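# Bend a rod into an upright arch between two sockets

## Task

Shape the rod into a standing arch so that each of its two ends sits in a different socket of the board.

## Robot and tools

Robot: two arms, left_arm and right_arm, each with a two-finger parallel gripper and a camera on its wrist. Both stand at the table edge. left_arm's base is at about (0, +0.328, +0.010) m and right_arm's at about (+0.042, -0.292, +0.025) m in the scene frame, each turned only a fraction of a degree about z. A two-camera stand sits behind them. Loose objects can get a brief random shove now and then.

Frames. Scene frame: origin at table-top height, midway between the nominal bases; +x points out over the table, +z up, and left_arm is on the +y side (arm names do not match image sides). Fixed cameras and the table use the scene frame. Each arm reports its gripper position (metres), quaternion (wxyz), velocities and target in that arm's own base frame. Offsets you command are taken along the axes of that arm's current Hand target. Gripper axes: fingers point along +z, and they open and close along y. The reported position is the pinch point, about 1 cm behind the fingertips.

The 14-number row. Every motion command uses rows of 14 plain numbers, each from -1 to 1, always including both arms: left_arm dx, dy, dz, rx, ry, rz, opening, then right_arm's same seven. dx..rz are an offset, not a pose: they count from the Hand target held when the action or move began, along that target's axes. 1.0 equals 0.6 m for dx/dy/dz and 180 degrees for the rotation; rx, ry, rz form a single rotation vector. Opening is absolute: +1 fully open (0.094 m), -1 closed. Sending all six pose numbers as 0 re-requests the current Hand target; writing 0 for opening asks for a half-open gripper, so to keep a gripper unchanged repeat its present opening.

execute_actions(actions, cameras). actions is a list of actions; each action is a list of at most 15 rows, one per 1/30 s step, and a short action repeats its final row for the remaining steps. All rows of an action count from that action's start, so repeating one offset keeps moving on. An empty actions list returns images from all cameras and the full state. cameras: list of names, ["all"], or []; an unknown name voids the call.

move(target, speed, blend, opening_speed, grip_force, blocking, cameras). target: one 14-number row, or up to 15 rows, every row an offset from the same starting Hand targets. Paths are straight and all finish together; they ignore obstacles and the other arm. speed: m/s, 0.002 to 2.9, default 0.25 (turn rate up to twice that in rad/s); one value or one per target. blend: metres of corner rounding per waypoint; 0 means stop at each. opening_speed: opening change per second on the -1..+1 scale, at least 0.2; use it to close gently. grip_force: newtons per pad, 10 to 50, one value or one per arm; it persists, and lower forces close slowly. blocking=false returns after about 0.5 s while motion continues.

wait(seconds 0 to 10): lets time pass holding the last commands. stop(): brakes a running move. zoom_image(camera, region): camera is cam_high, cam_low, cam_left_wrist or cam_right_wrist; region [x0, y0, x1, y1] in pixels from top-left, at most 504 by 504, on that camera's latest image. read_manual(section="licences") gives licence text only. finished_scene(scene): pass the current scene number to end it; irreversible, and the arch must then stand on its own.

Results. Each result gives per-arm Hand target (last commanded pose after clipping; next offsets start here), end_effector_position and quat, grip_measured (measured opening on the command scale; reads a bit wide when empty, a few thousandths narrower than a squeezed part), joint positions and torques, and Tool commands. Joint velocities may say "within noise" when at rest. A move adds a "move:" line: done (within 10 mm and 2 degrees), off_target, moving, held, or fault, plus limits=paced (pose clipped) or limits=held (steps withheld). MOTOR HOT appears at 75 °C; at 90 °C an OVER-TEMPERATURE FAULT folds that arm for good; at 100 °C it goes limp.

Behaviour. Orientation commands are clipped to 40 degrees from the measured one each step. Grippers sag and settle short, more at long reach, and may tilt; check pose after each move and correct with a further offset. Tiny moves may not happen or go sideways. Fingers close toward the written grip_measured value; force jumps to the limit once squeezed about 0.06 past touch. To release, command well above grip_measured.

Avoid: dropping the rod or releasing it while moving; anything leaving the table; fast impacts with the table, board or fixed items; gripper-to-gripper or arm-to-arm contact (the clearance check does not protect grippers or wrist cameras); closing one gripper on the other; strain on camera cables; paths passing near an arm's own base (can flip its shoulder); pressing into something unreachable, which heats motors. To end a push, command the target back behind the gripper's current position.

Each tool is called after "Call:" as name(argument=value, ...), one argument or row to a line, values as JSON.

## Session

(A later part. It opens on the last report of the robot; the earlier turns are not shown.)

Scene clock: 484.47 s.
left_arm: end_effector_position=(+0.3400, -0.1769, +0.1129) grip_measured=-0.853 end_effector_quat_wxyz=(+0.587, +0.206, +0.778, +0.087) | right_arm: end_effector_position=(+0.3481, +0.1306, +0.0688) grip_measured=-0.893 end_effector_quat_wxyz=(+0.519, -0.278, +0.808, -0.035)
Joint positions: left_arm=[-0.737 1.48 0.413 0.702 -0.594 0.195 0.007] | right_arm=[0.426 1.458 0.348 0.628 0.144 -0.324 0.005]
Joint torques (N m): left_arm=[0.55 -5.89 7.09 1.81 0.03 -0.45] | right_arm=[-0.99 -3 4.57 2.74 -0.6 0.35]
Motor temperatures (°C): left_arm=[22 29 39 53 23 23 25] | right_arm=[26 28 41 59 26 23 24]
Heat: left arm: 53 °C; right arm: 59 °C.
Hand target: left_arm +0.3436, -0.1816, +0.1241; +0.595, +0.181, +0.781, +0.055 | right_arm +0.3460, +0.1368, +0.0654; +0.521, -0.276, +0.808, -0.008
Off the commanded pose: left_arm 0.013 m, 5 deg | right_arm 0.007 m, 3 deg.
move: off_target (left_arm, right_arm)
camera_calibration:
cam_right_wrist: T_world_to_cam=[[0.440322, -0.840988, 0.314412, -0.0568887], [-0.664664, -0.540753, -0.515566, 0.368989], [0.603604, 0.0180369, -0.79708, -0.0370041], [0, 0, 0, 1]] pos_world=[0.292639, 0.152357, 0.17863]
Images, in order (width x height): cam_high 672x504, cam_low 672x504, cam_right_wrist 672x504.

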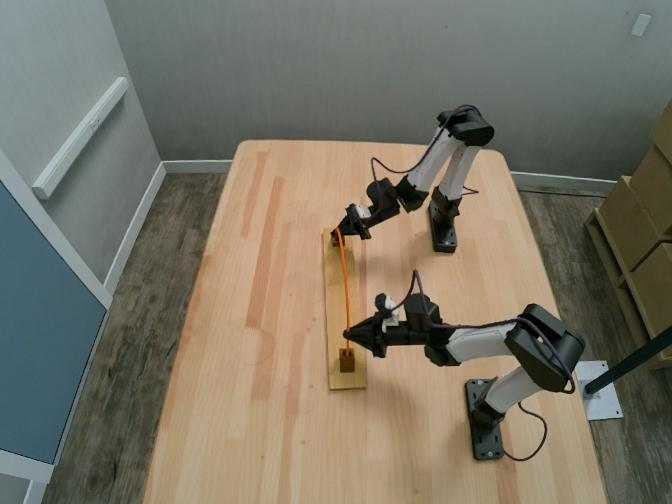

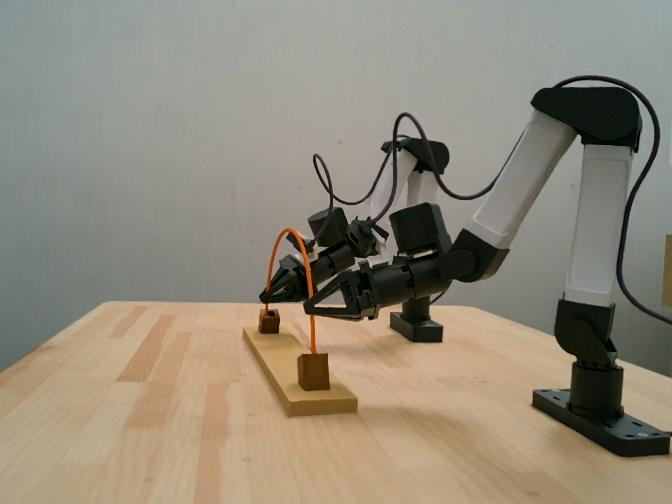

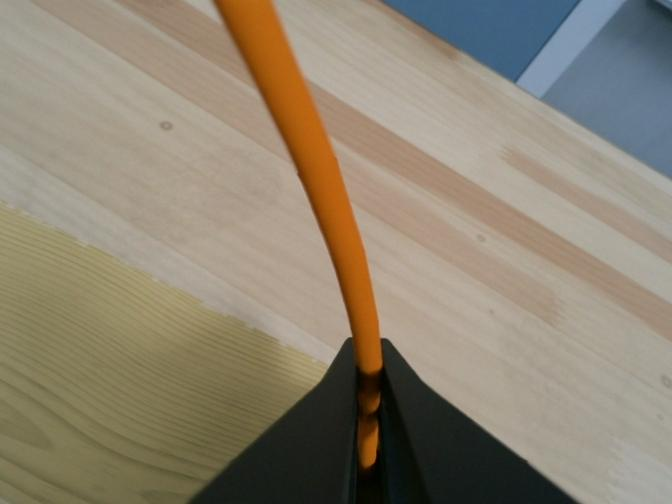

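Call:
move(
  target=[0,0,0,0,0,0,-1.0,-0.0140,0,-0.0076,0,0,0,-1.0],
  speed=0.04,
)

Call:
move(
  target=[0,0,0,0,0,0,-1.0,0,0,0,0,0,0,-0.3],
  opening_speed=0.3,
  speed=0.04,
  cameras=["cam_low","cam_high","cam_right_wrist"],
)

Scene clock: 489.13 s.
left_arm: end_effector_position=(+0.3400, -0.1769, +0.1129) grip_measured=-0.853 end_effector_quat_wxyz=(+0.587, +0.206, +0.778, +0.087) | right_arm: end_effector_position=(+0.3477, +0.1304, +0.0696) grip_measured=-0.893 end_effector_quat_wxyz=(+0.519, -0.278, +0.808, -0.035)
Joint positions: left_arm=[-0.737 1.48 0.413 0.702 -0.594 0.195 0.007] | right_arm=[0.426 1.451 0.348 0.621 0.144 -0.324 0.005]
Joint torques (N m): left_arm=[0.55 -5.9 7.09 1.81 0.03 -0.45] | right_arm=[0.08 -6.68 5.87 2.14 -0.48 0.41]
Motor temperatures (°C): left_arm=[22 29 39 52 23 23 25] | right_arm=[26 28 40 59 26 23 24]
Heat: left arm: 52 °C; right arm: 59 °C.
Hand target: left_arm +0.3436, -0.1816, +0.1241; +0.595, +0.181, +0.781, +0.055 | right_arm +0.3448, +0.1394, +0.0745; +0.521, -0.276, +0.808, -0.008
Off the commanded pose: left_arm 0.013 m, 5 deg | right_arm 0.011 m, 3 deg.
move: off_target (left_arm, right_arm)

Scene clock: 491.97 s.
left_arm: end_effector_position=(+0.3403, -0.1764, +0.1129) grip_measured=-0.853 end_effector_quat_wxyz=(+0.587, +0.205, +0.778, +0.088) | right_arm: end_effector_position=(+0.3469, +0.1326, +0.0691) grip_measured=-0.301 end_effector_quat_wxyz=(+0.518, -0.277, +0.809, -0.026)
Joint positions: left_arm=[-0.735 1.48 0.413 0.702 -0.594 0.195 0.007] | right_arm=[0.426 1.451 0.348 0.62 0.13 -0.312 0.033]
Joint torques (N m): left_arm=[0.4 -5.82 7.09 1.81 0.03 -0.45] | right_arm=[0.05 -6.65 5.89 2.15 -0.33 0.28]
Motor temperatures (°C): left_arm=[22 29 39 52 23 23 25] | right_arm=[26 28 40 59 26 23 24]
Heat: left arm: 52 °C; right arm: 59 °C.
Hand target: left_arm +0.3436, -0.1816, +0.1241; +0.595, +0.181, +0.781, +0.055 | right_arm +0.3448, +0.1394, +0.0745; +0.521, -0.276, +0.808, -0.008
Off the commanded pose: left_arm 0.013 m, 5 deg | right_arm 0.009 m, 2 deg.
move: off_target (left_arm)
camera_calibration:
cam_right_wrist: T_world_to_cam=[[0.447945, -0.8429, 0.298103, -0.0560708], [-0.66474, -0.536963, -0.519415, 0.369236], [0.597885, 0.0345079, -0.800839, -0.0359357], [0, 0, 0, 1]] pos_world=[0.292048, 0.152244, 0.179723]
Images, in order (width x height): cam_high 672x504, cam_low 672x504, cam_right_wrist 672x504.

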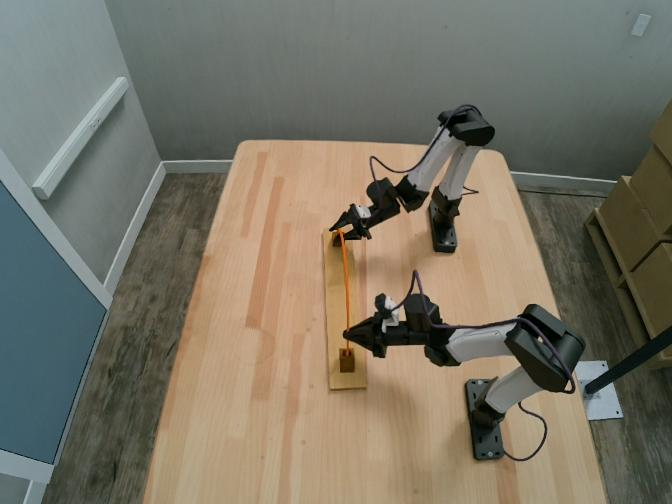

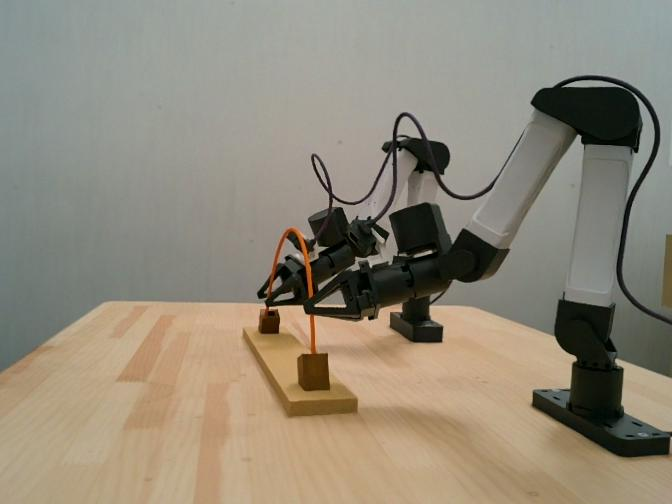

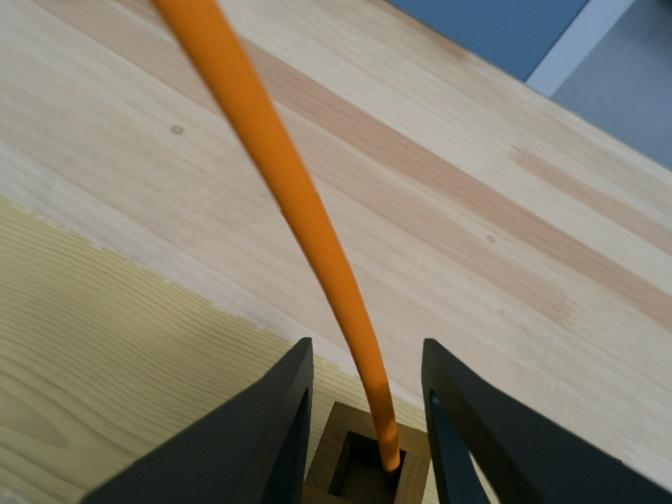

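Call:
zoom_image(
  camera="cam_right_wrist",
  region=[300, 370, 450, 504],
)

Scaled by 3.360 from the camera's 672x504 image, which has a finer 960x720 frame.

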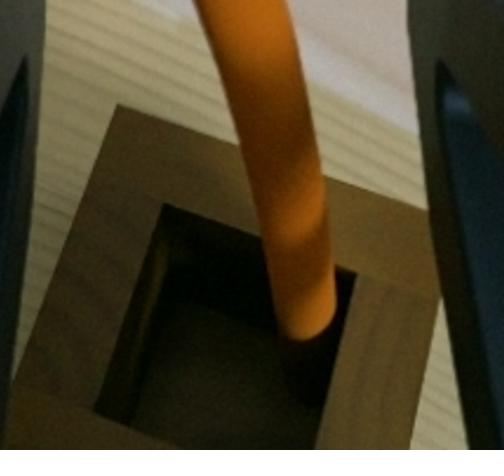

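Call:
move(
  target=[0,0,0,0,0,0,-1.0,-0.02,-0.002,-0.09,0,0,0,-0.3],
  speed=0.06,
  cameras=["cam_low","cam_high","cam_right_wrist"],
)

Call:
zoom_image(
  camera="cam_right_wrist",
  region=[290, 320, 420, 480],
)

Call:
zoom_image(
  camera="cam_low",
  region=[230, 210, 370, 420],
)

Scene clock: 499.03 s.
left_arm: end_effector_position=(+0.3403, -0.1764, +0.1129) grip_measured=-0.853 end_effector_quat_wxyz=(+0.587, +0.205, +0.778, +0.088) | right_arm: end_effector_position=(+0.3086, +0.1302, +0.1138) grip_measured=-0.301 end_effector_quat_wxyz=(+0.529, -0.281, +0.800, -0.009)
Joint positions: left_arm=[-0.735 1.48 0.413 0.702 -0.594 0.195 0.007] | right_arm=[0.467 1.065 0.323 0.282 0.131 -0.29 0.033]
Joint torques (N m): left_arm=[0.39 -5.82 7.09 1.81 0.04 -0.44] | right_arm=[0.34 -3.85 6.16 2.06 0.02 0.28]
Motor temperatures (°C): left_arm=[22 30 39 52 23 23 25] | right_arm=[26 28 40 58 26 23 23]
Heat: left arm: 52 °C; right arm: 58 °C.
Hand target: left_arm +0.3436, -0.1816, +0.1241; +0.595, +0.181, +0.781, +0.055 | right_arm +0.3032, +0.1290, +0.1096; +0.521, -0.276, +0.808, -0.008
Off the commanded pose: left_arm 0.013 m, 5 deg | right_arm 0.007 m, 1 deg.
move: off_target (left_arm)
camera_calibration:
cam_right_wrist: T_world_to_cam=[[0.468612, -0.83716, 0.282073, -0.0595452], [-0.639387, -0.541746, -0.545615, 0.361436], [0.609579, 0.0753284, -0.789138, 0.0125388], [0, 0, 0, 1]] pos_world=[0.251358, 0.145013, 0.223896]
Images, in order (width x height): cam_high 672x504, cam_low 672x504, cam_right_wrist 672x504.

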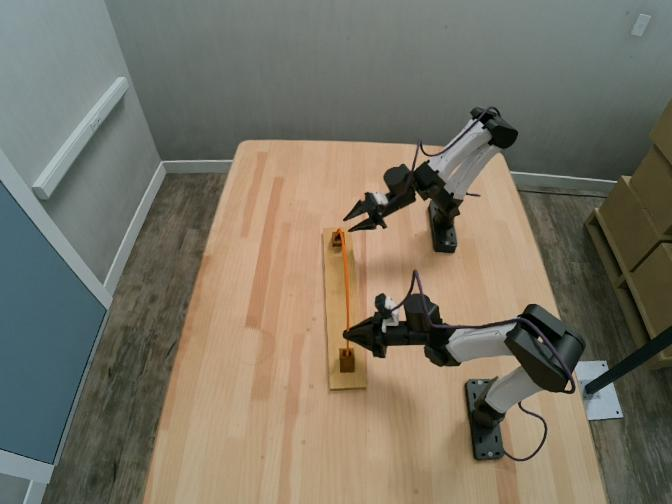

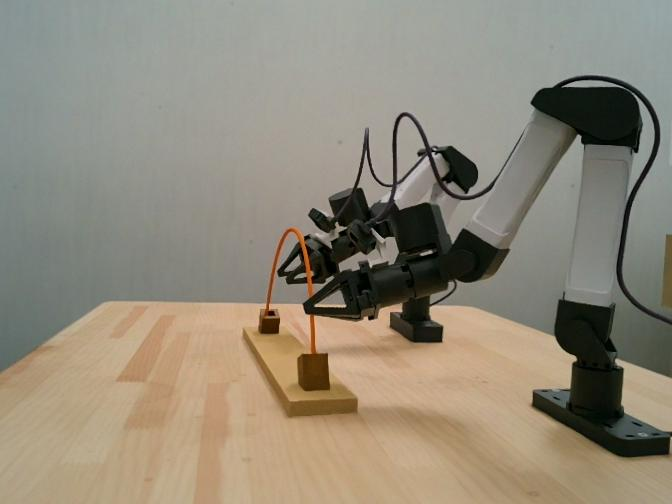

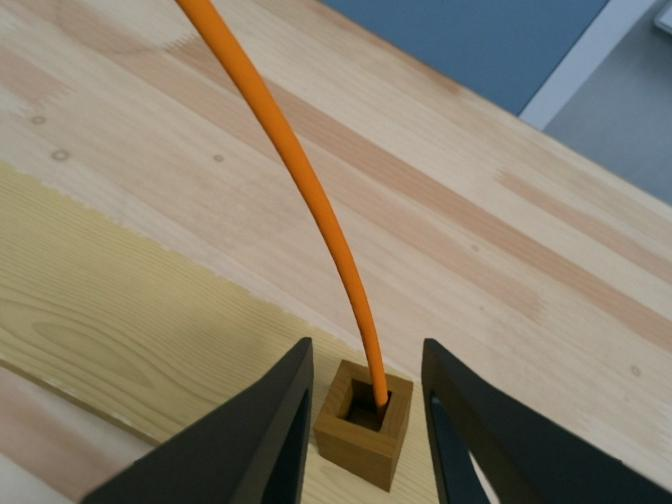

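Scaled by 3.150 from the camera's 672x504 image, which has a finer 960x720 frame.

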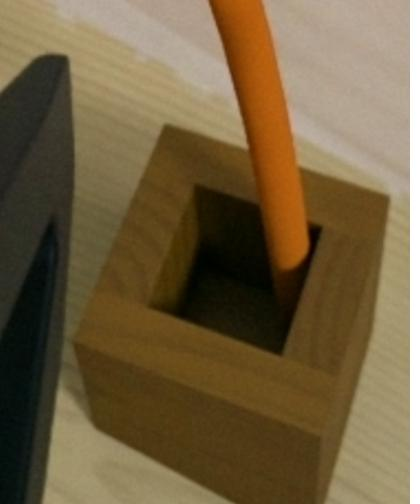

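Scaled by 2.400 from the camera's 672x504 image, which has a finer 960x720 frame.

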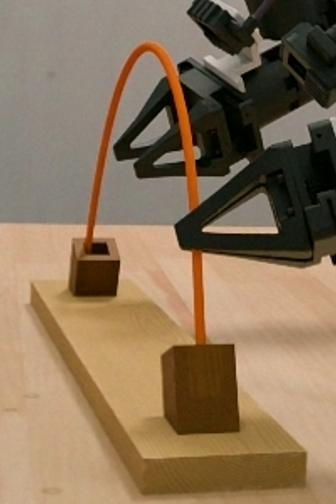

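Call:
move(
  target=[0,0,0,0,0,0,-0.3,0,0,0,0,0,0,-0.3],
  opening_speed=0.3,
  speed=0.04,
  cameras=["cam_low","cam_high","cam_left_wrist"],
)

Call:
zoom_image(
  camera="cam_low",
  region=[230, 210, 370, 420],
)

Scene clock: 503.13 s.
left_arm: end_effector_position=(+0.3382, -0.1805, +0.1101) grip_measured=-0.303 end_effector_quat_wxyz=(+0.584, +0.197, +0.784, +0.067) | right_arm: end_effector_position=(+0.3086, +0.1302, +0.1138) grip_measured=-0.301 end_effector_quat_wxyz=(+0.529, -0.281, +0.800, -0.009)
Joint positions: left_arm=[-0.74 1.48 0.413 0.691 -0.575 0.149 0.033] | right_arm=[0.467 1.065 0.323 0.282 0.131 -0.29 0.033]
Joint torques (N m): left_arm=[0.42 -5.94 7.21 1.87 -0.08 -0.03] | right_arm=[0.34 -3.86 6.15 2.07 0.02 0.27]
Motor temperatures (°C): left_arm=[22 30 40 52 23 23 25] | right_arm=[26 28 40 58 26 23 23]
Heat: left arm: 52 °C; right arm: 58 °C.
Hand target: left_arm +0.3436, -0.1816, +0.1241; +0.595, +0.181, +0.781, +0.055 | right_arm +0.3032, +0.1290, +0.1096; +0.521, -0.276, +0.808, -0.008
Off the commanded pose: left_arm 0.015 m, 3 deg | right_arm 0.007 m, 1 deg.
move: off_target (left_arm)
camera_calibration:
cam_left_wrist: T_world_to_cam=[[-0.186214, -0.91397, -0.360533, -0.0530154], [-0.63111, 0.392506, -0.669058, 0.393091], [0.75301, 0.102948, -0.649905, -0.0459305], [0, 0, 0, 1]] pos_world=[0.272798, -0.198017, 0.214037]
Images, in order (width x height): cam_high 672x504, cam_low 672x504, cam_left_wrist 672x504.

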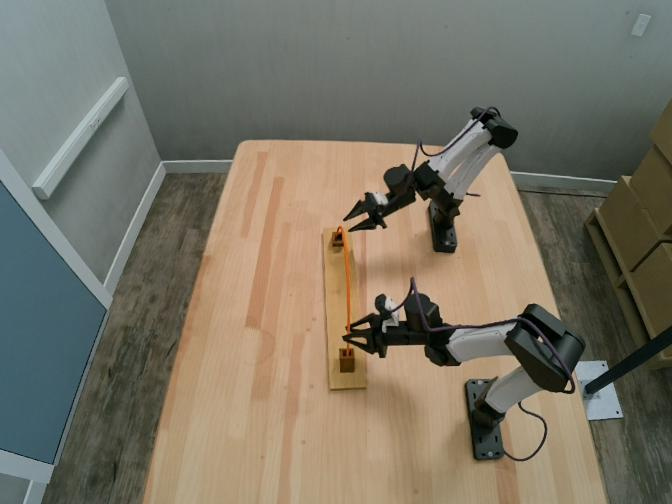

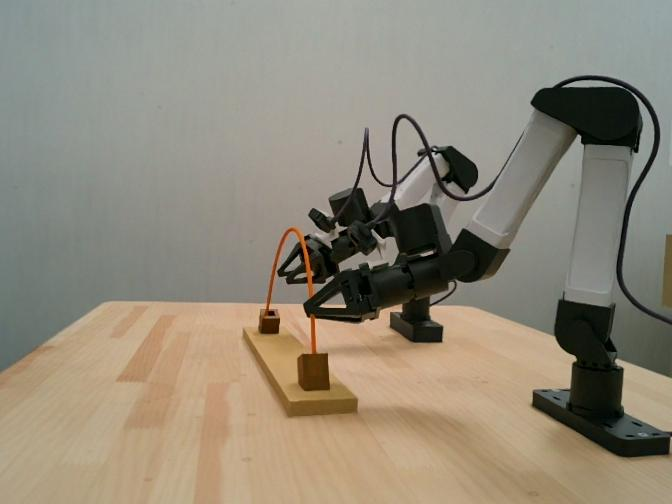

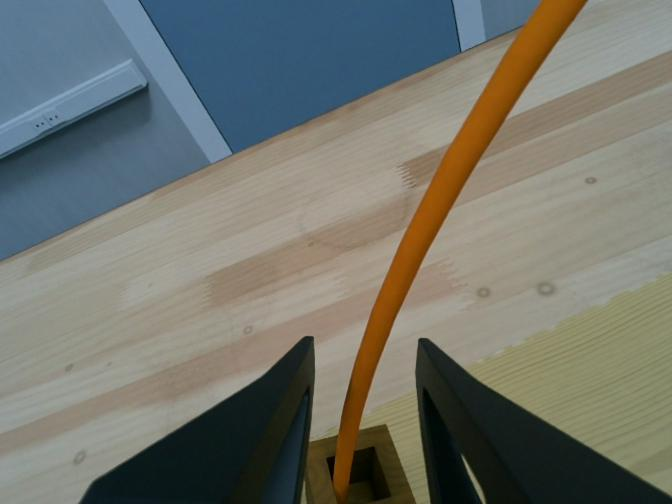

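Scaled by 2.400 from the camera's 672x504 image, which has a finer 960x720 frame.

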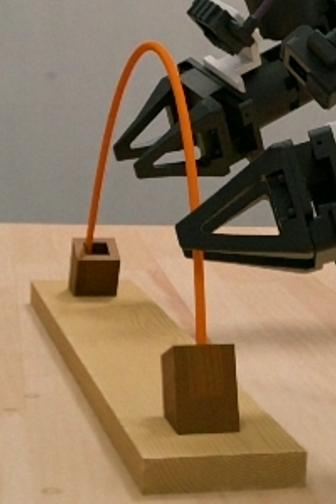

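Call:
move(
  target=[0,0.003,-0.1,0,0,0,-0.3,0,0,0,0,0,0,-0.3],
  speed=0.05,
  cameras=["all"],
)

Call:
zoom_image(
  camera="cam_low",
  region=[230, 210, 370, 420],
)

Call:
zoom_image(
  camera="cam_high",
  region=[310, 200, 400, 400],
)

Scene clock: 506.93 s.
left_arm: end_effector_position=(+0.2875, -0.1753, +0.1363) grip_measured=-0.303 end_effector_quat_wxyz=(+0.591, +0.193, +0.781, +0.055) | right_arm: end_effector_position=(+0.3086, +0.1302, +0.1138) grip_measured=-0.301 end_effector_quat_wxyz=(+0.529, -0.281, +0.800, -0.009)
Joint positions: left_arm=[-0.885 1.169 0.338 0.437 -0.697 0.075 0.033] | right_arm=[0.467 1.065 0.323 0.282 0.131 -0.29 0.033]
Joint torques (N m): left_arm=[-0.69 -4.01 6.31 1.8 -0.38 -0.02] | right_arm=[0.32 -3.85 6.16 2.07 0.02 0.27]
Motor temperatures (°C): left_arm=[22 30 40 52 23 23 24] | right_arm=[26 28 41 57 26 23 23]
Heat: left arm: 52 °C; right arm: 57 °C.
Hand target: left_arm +0.2870, -0.1722, +0.1418; +0.595, +0.181, +0.781, +0.055 | right_arm +0.3032, +0.1290, +0.1096; +0.521, -0.276, +0.808, -0.008
Off the commanded pose: left_arm 0.006 m, 2 deg | right_arm 0.007 m, 1 deg.
move: done
camera_calibration:
cam_left_wrist: T_world_to_cam=[[-0.192757, -0.920564, -0.339715, -0.0503768], [-0.61964, 0.382641, -0.685297, 0.373752], [0.760849, 0.0784052, -0.644175, 0.0014373], [0, 0, 0, 1]] pos_world=[0.220788, -0.189501, 0.239943]
cam_right_wrist: T_world_to_cam=[[0.468612, -0.83716, 0.282073, -0.0595452], [-0.639387, -0.541746, -0.545615, 0.361436], [0.609579, 0.0753284, -0.789138, 0.0125388], [0, 0, 0, 1]] pos_world=[0.251358, 0.145013, 0.223896]

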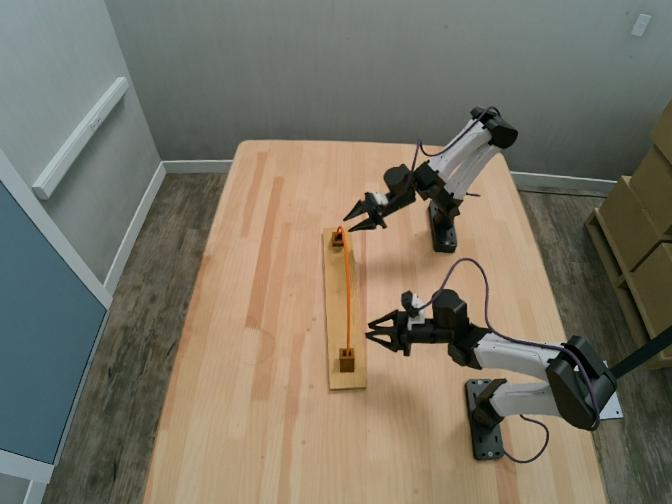

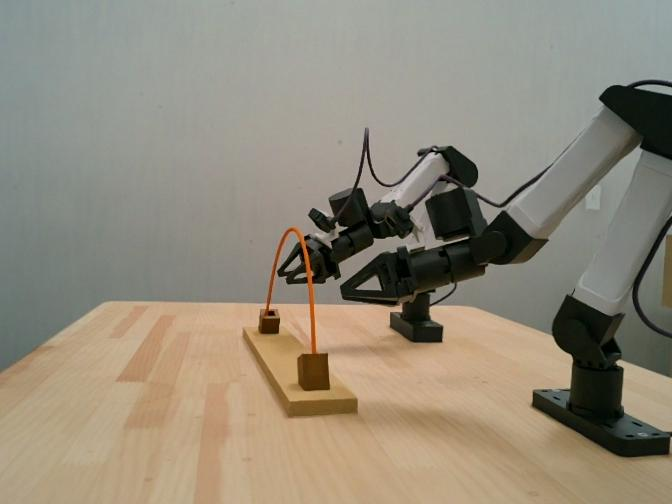

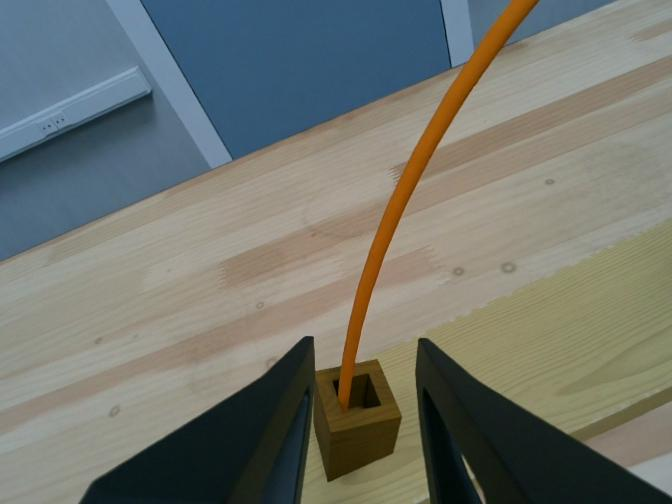

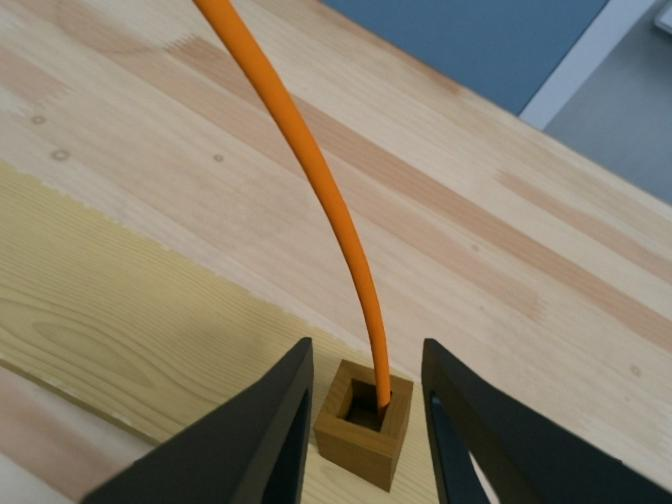

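Scaled by 2.400 from the camera's 672x504 image, which has a finer 960x720 frame.

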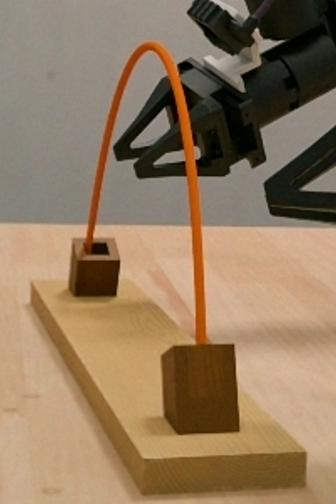

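Scaled by 2.520 from the camera's 672x504 image, which has a finer 960x720 frame.

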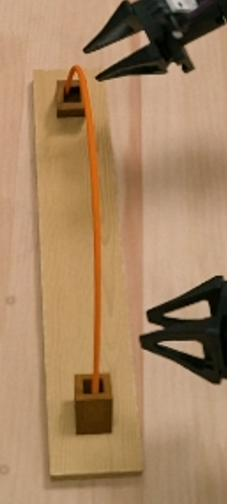

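Call:
execute_actions(
  actions=[],
  cameras=["cam_low", "cam_high"],
)

Scene clock: 529.83 s.
left_arm: end_effector_position=(+0.2875, -0.1753, +0.1363) grip_measured=-0.303 end_effector_quat_wxyz=(+0.591, +0.193, +0.781, +0.055) | right_arm: end_effector_position=(+0.3086, +0.1302, +0.1138) grip_measured=-0.301 end_effector_quat_wxyz=(+0.529, -0.281, +0.800, -0.009)
Joint positions: left_arm=[-0.885 1.169 0.338 0.437 -0.697 0.075 0.033] | right_arm=[0.467 1.065 0.323 0.282 0.131 -0.29 0.033]
Joint velocities: within noise
Joint torques (N m): left_arm=[-0.7 -4 6.3 1.79 -0.38 -0.01] | right_arm=[0.32 -3.86 6.17 2.07 0.03 0.27]
Motor temperatures (°C): left_arm=[22 29 40 52 23 23 23] | right_arm=[26 27 41 56 26 23 23]
Heat: left arm: 52 °C; right arm: 56 °C.
Hand target: left_arm +0.2870, -0.1722, +0.1418; +0.595, +0.181, +0.781, +0.055 | right_arm +0.3032, +0.1290, +0.1096; +0.521, -0.276, +0.808, -0.008
Tool commands: left_gripper/opening=-0.3 right_gripper/opening=-0.3
Off the commanded pose: left_arm 0.006 m, 2 deg | right_arm 0.007 m, 1 deg.
Images, in order (width x height): cam_high 672x504, cam_low 672x504.

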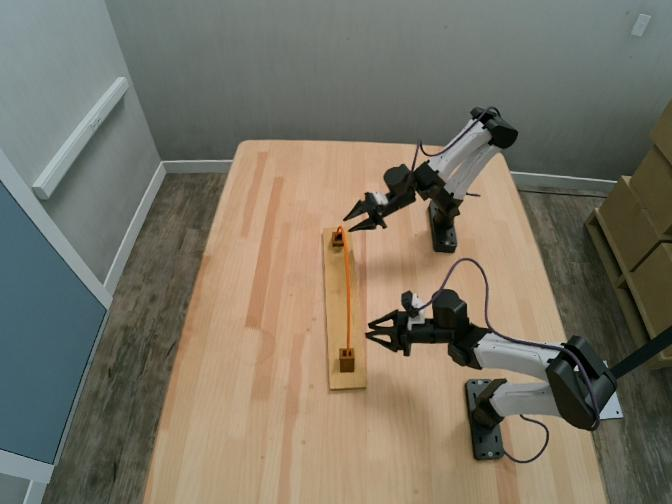

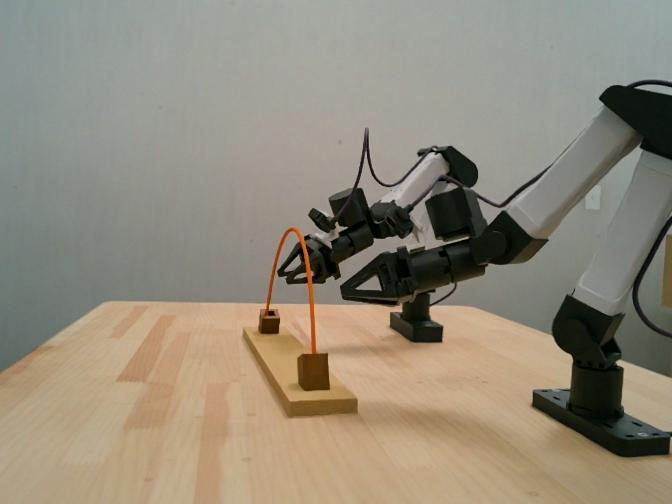

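Call:
finished_scene(
  scene=1,
)

The scene is finished: the task was done.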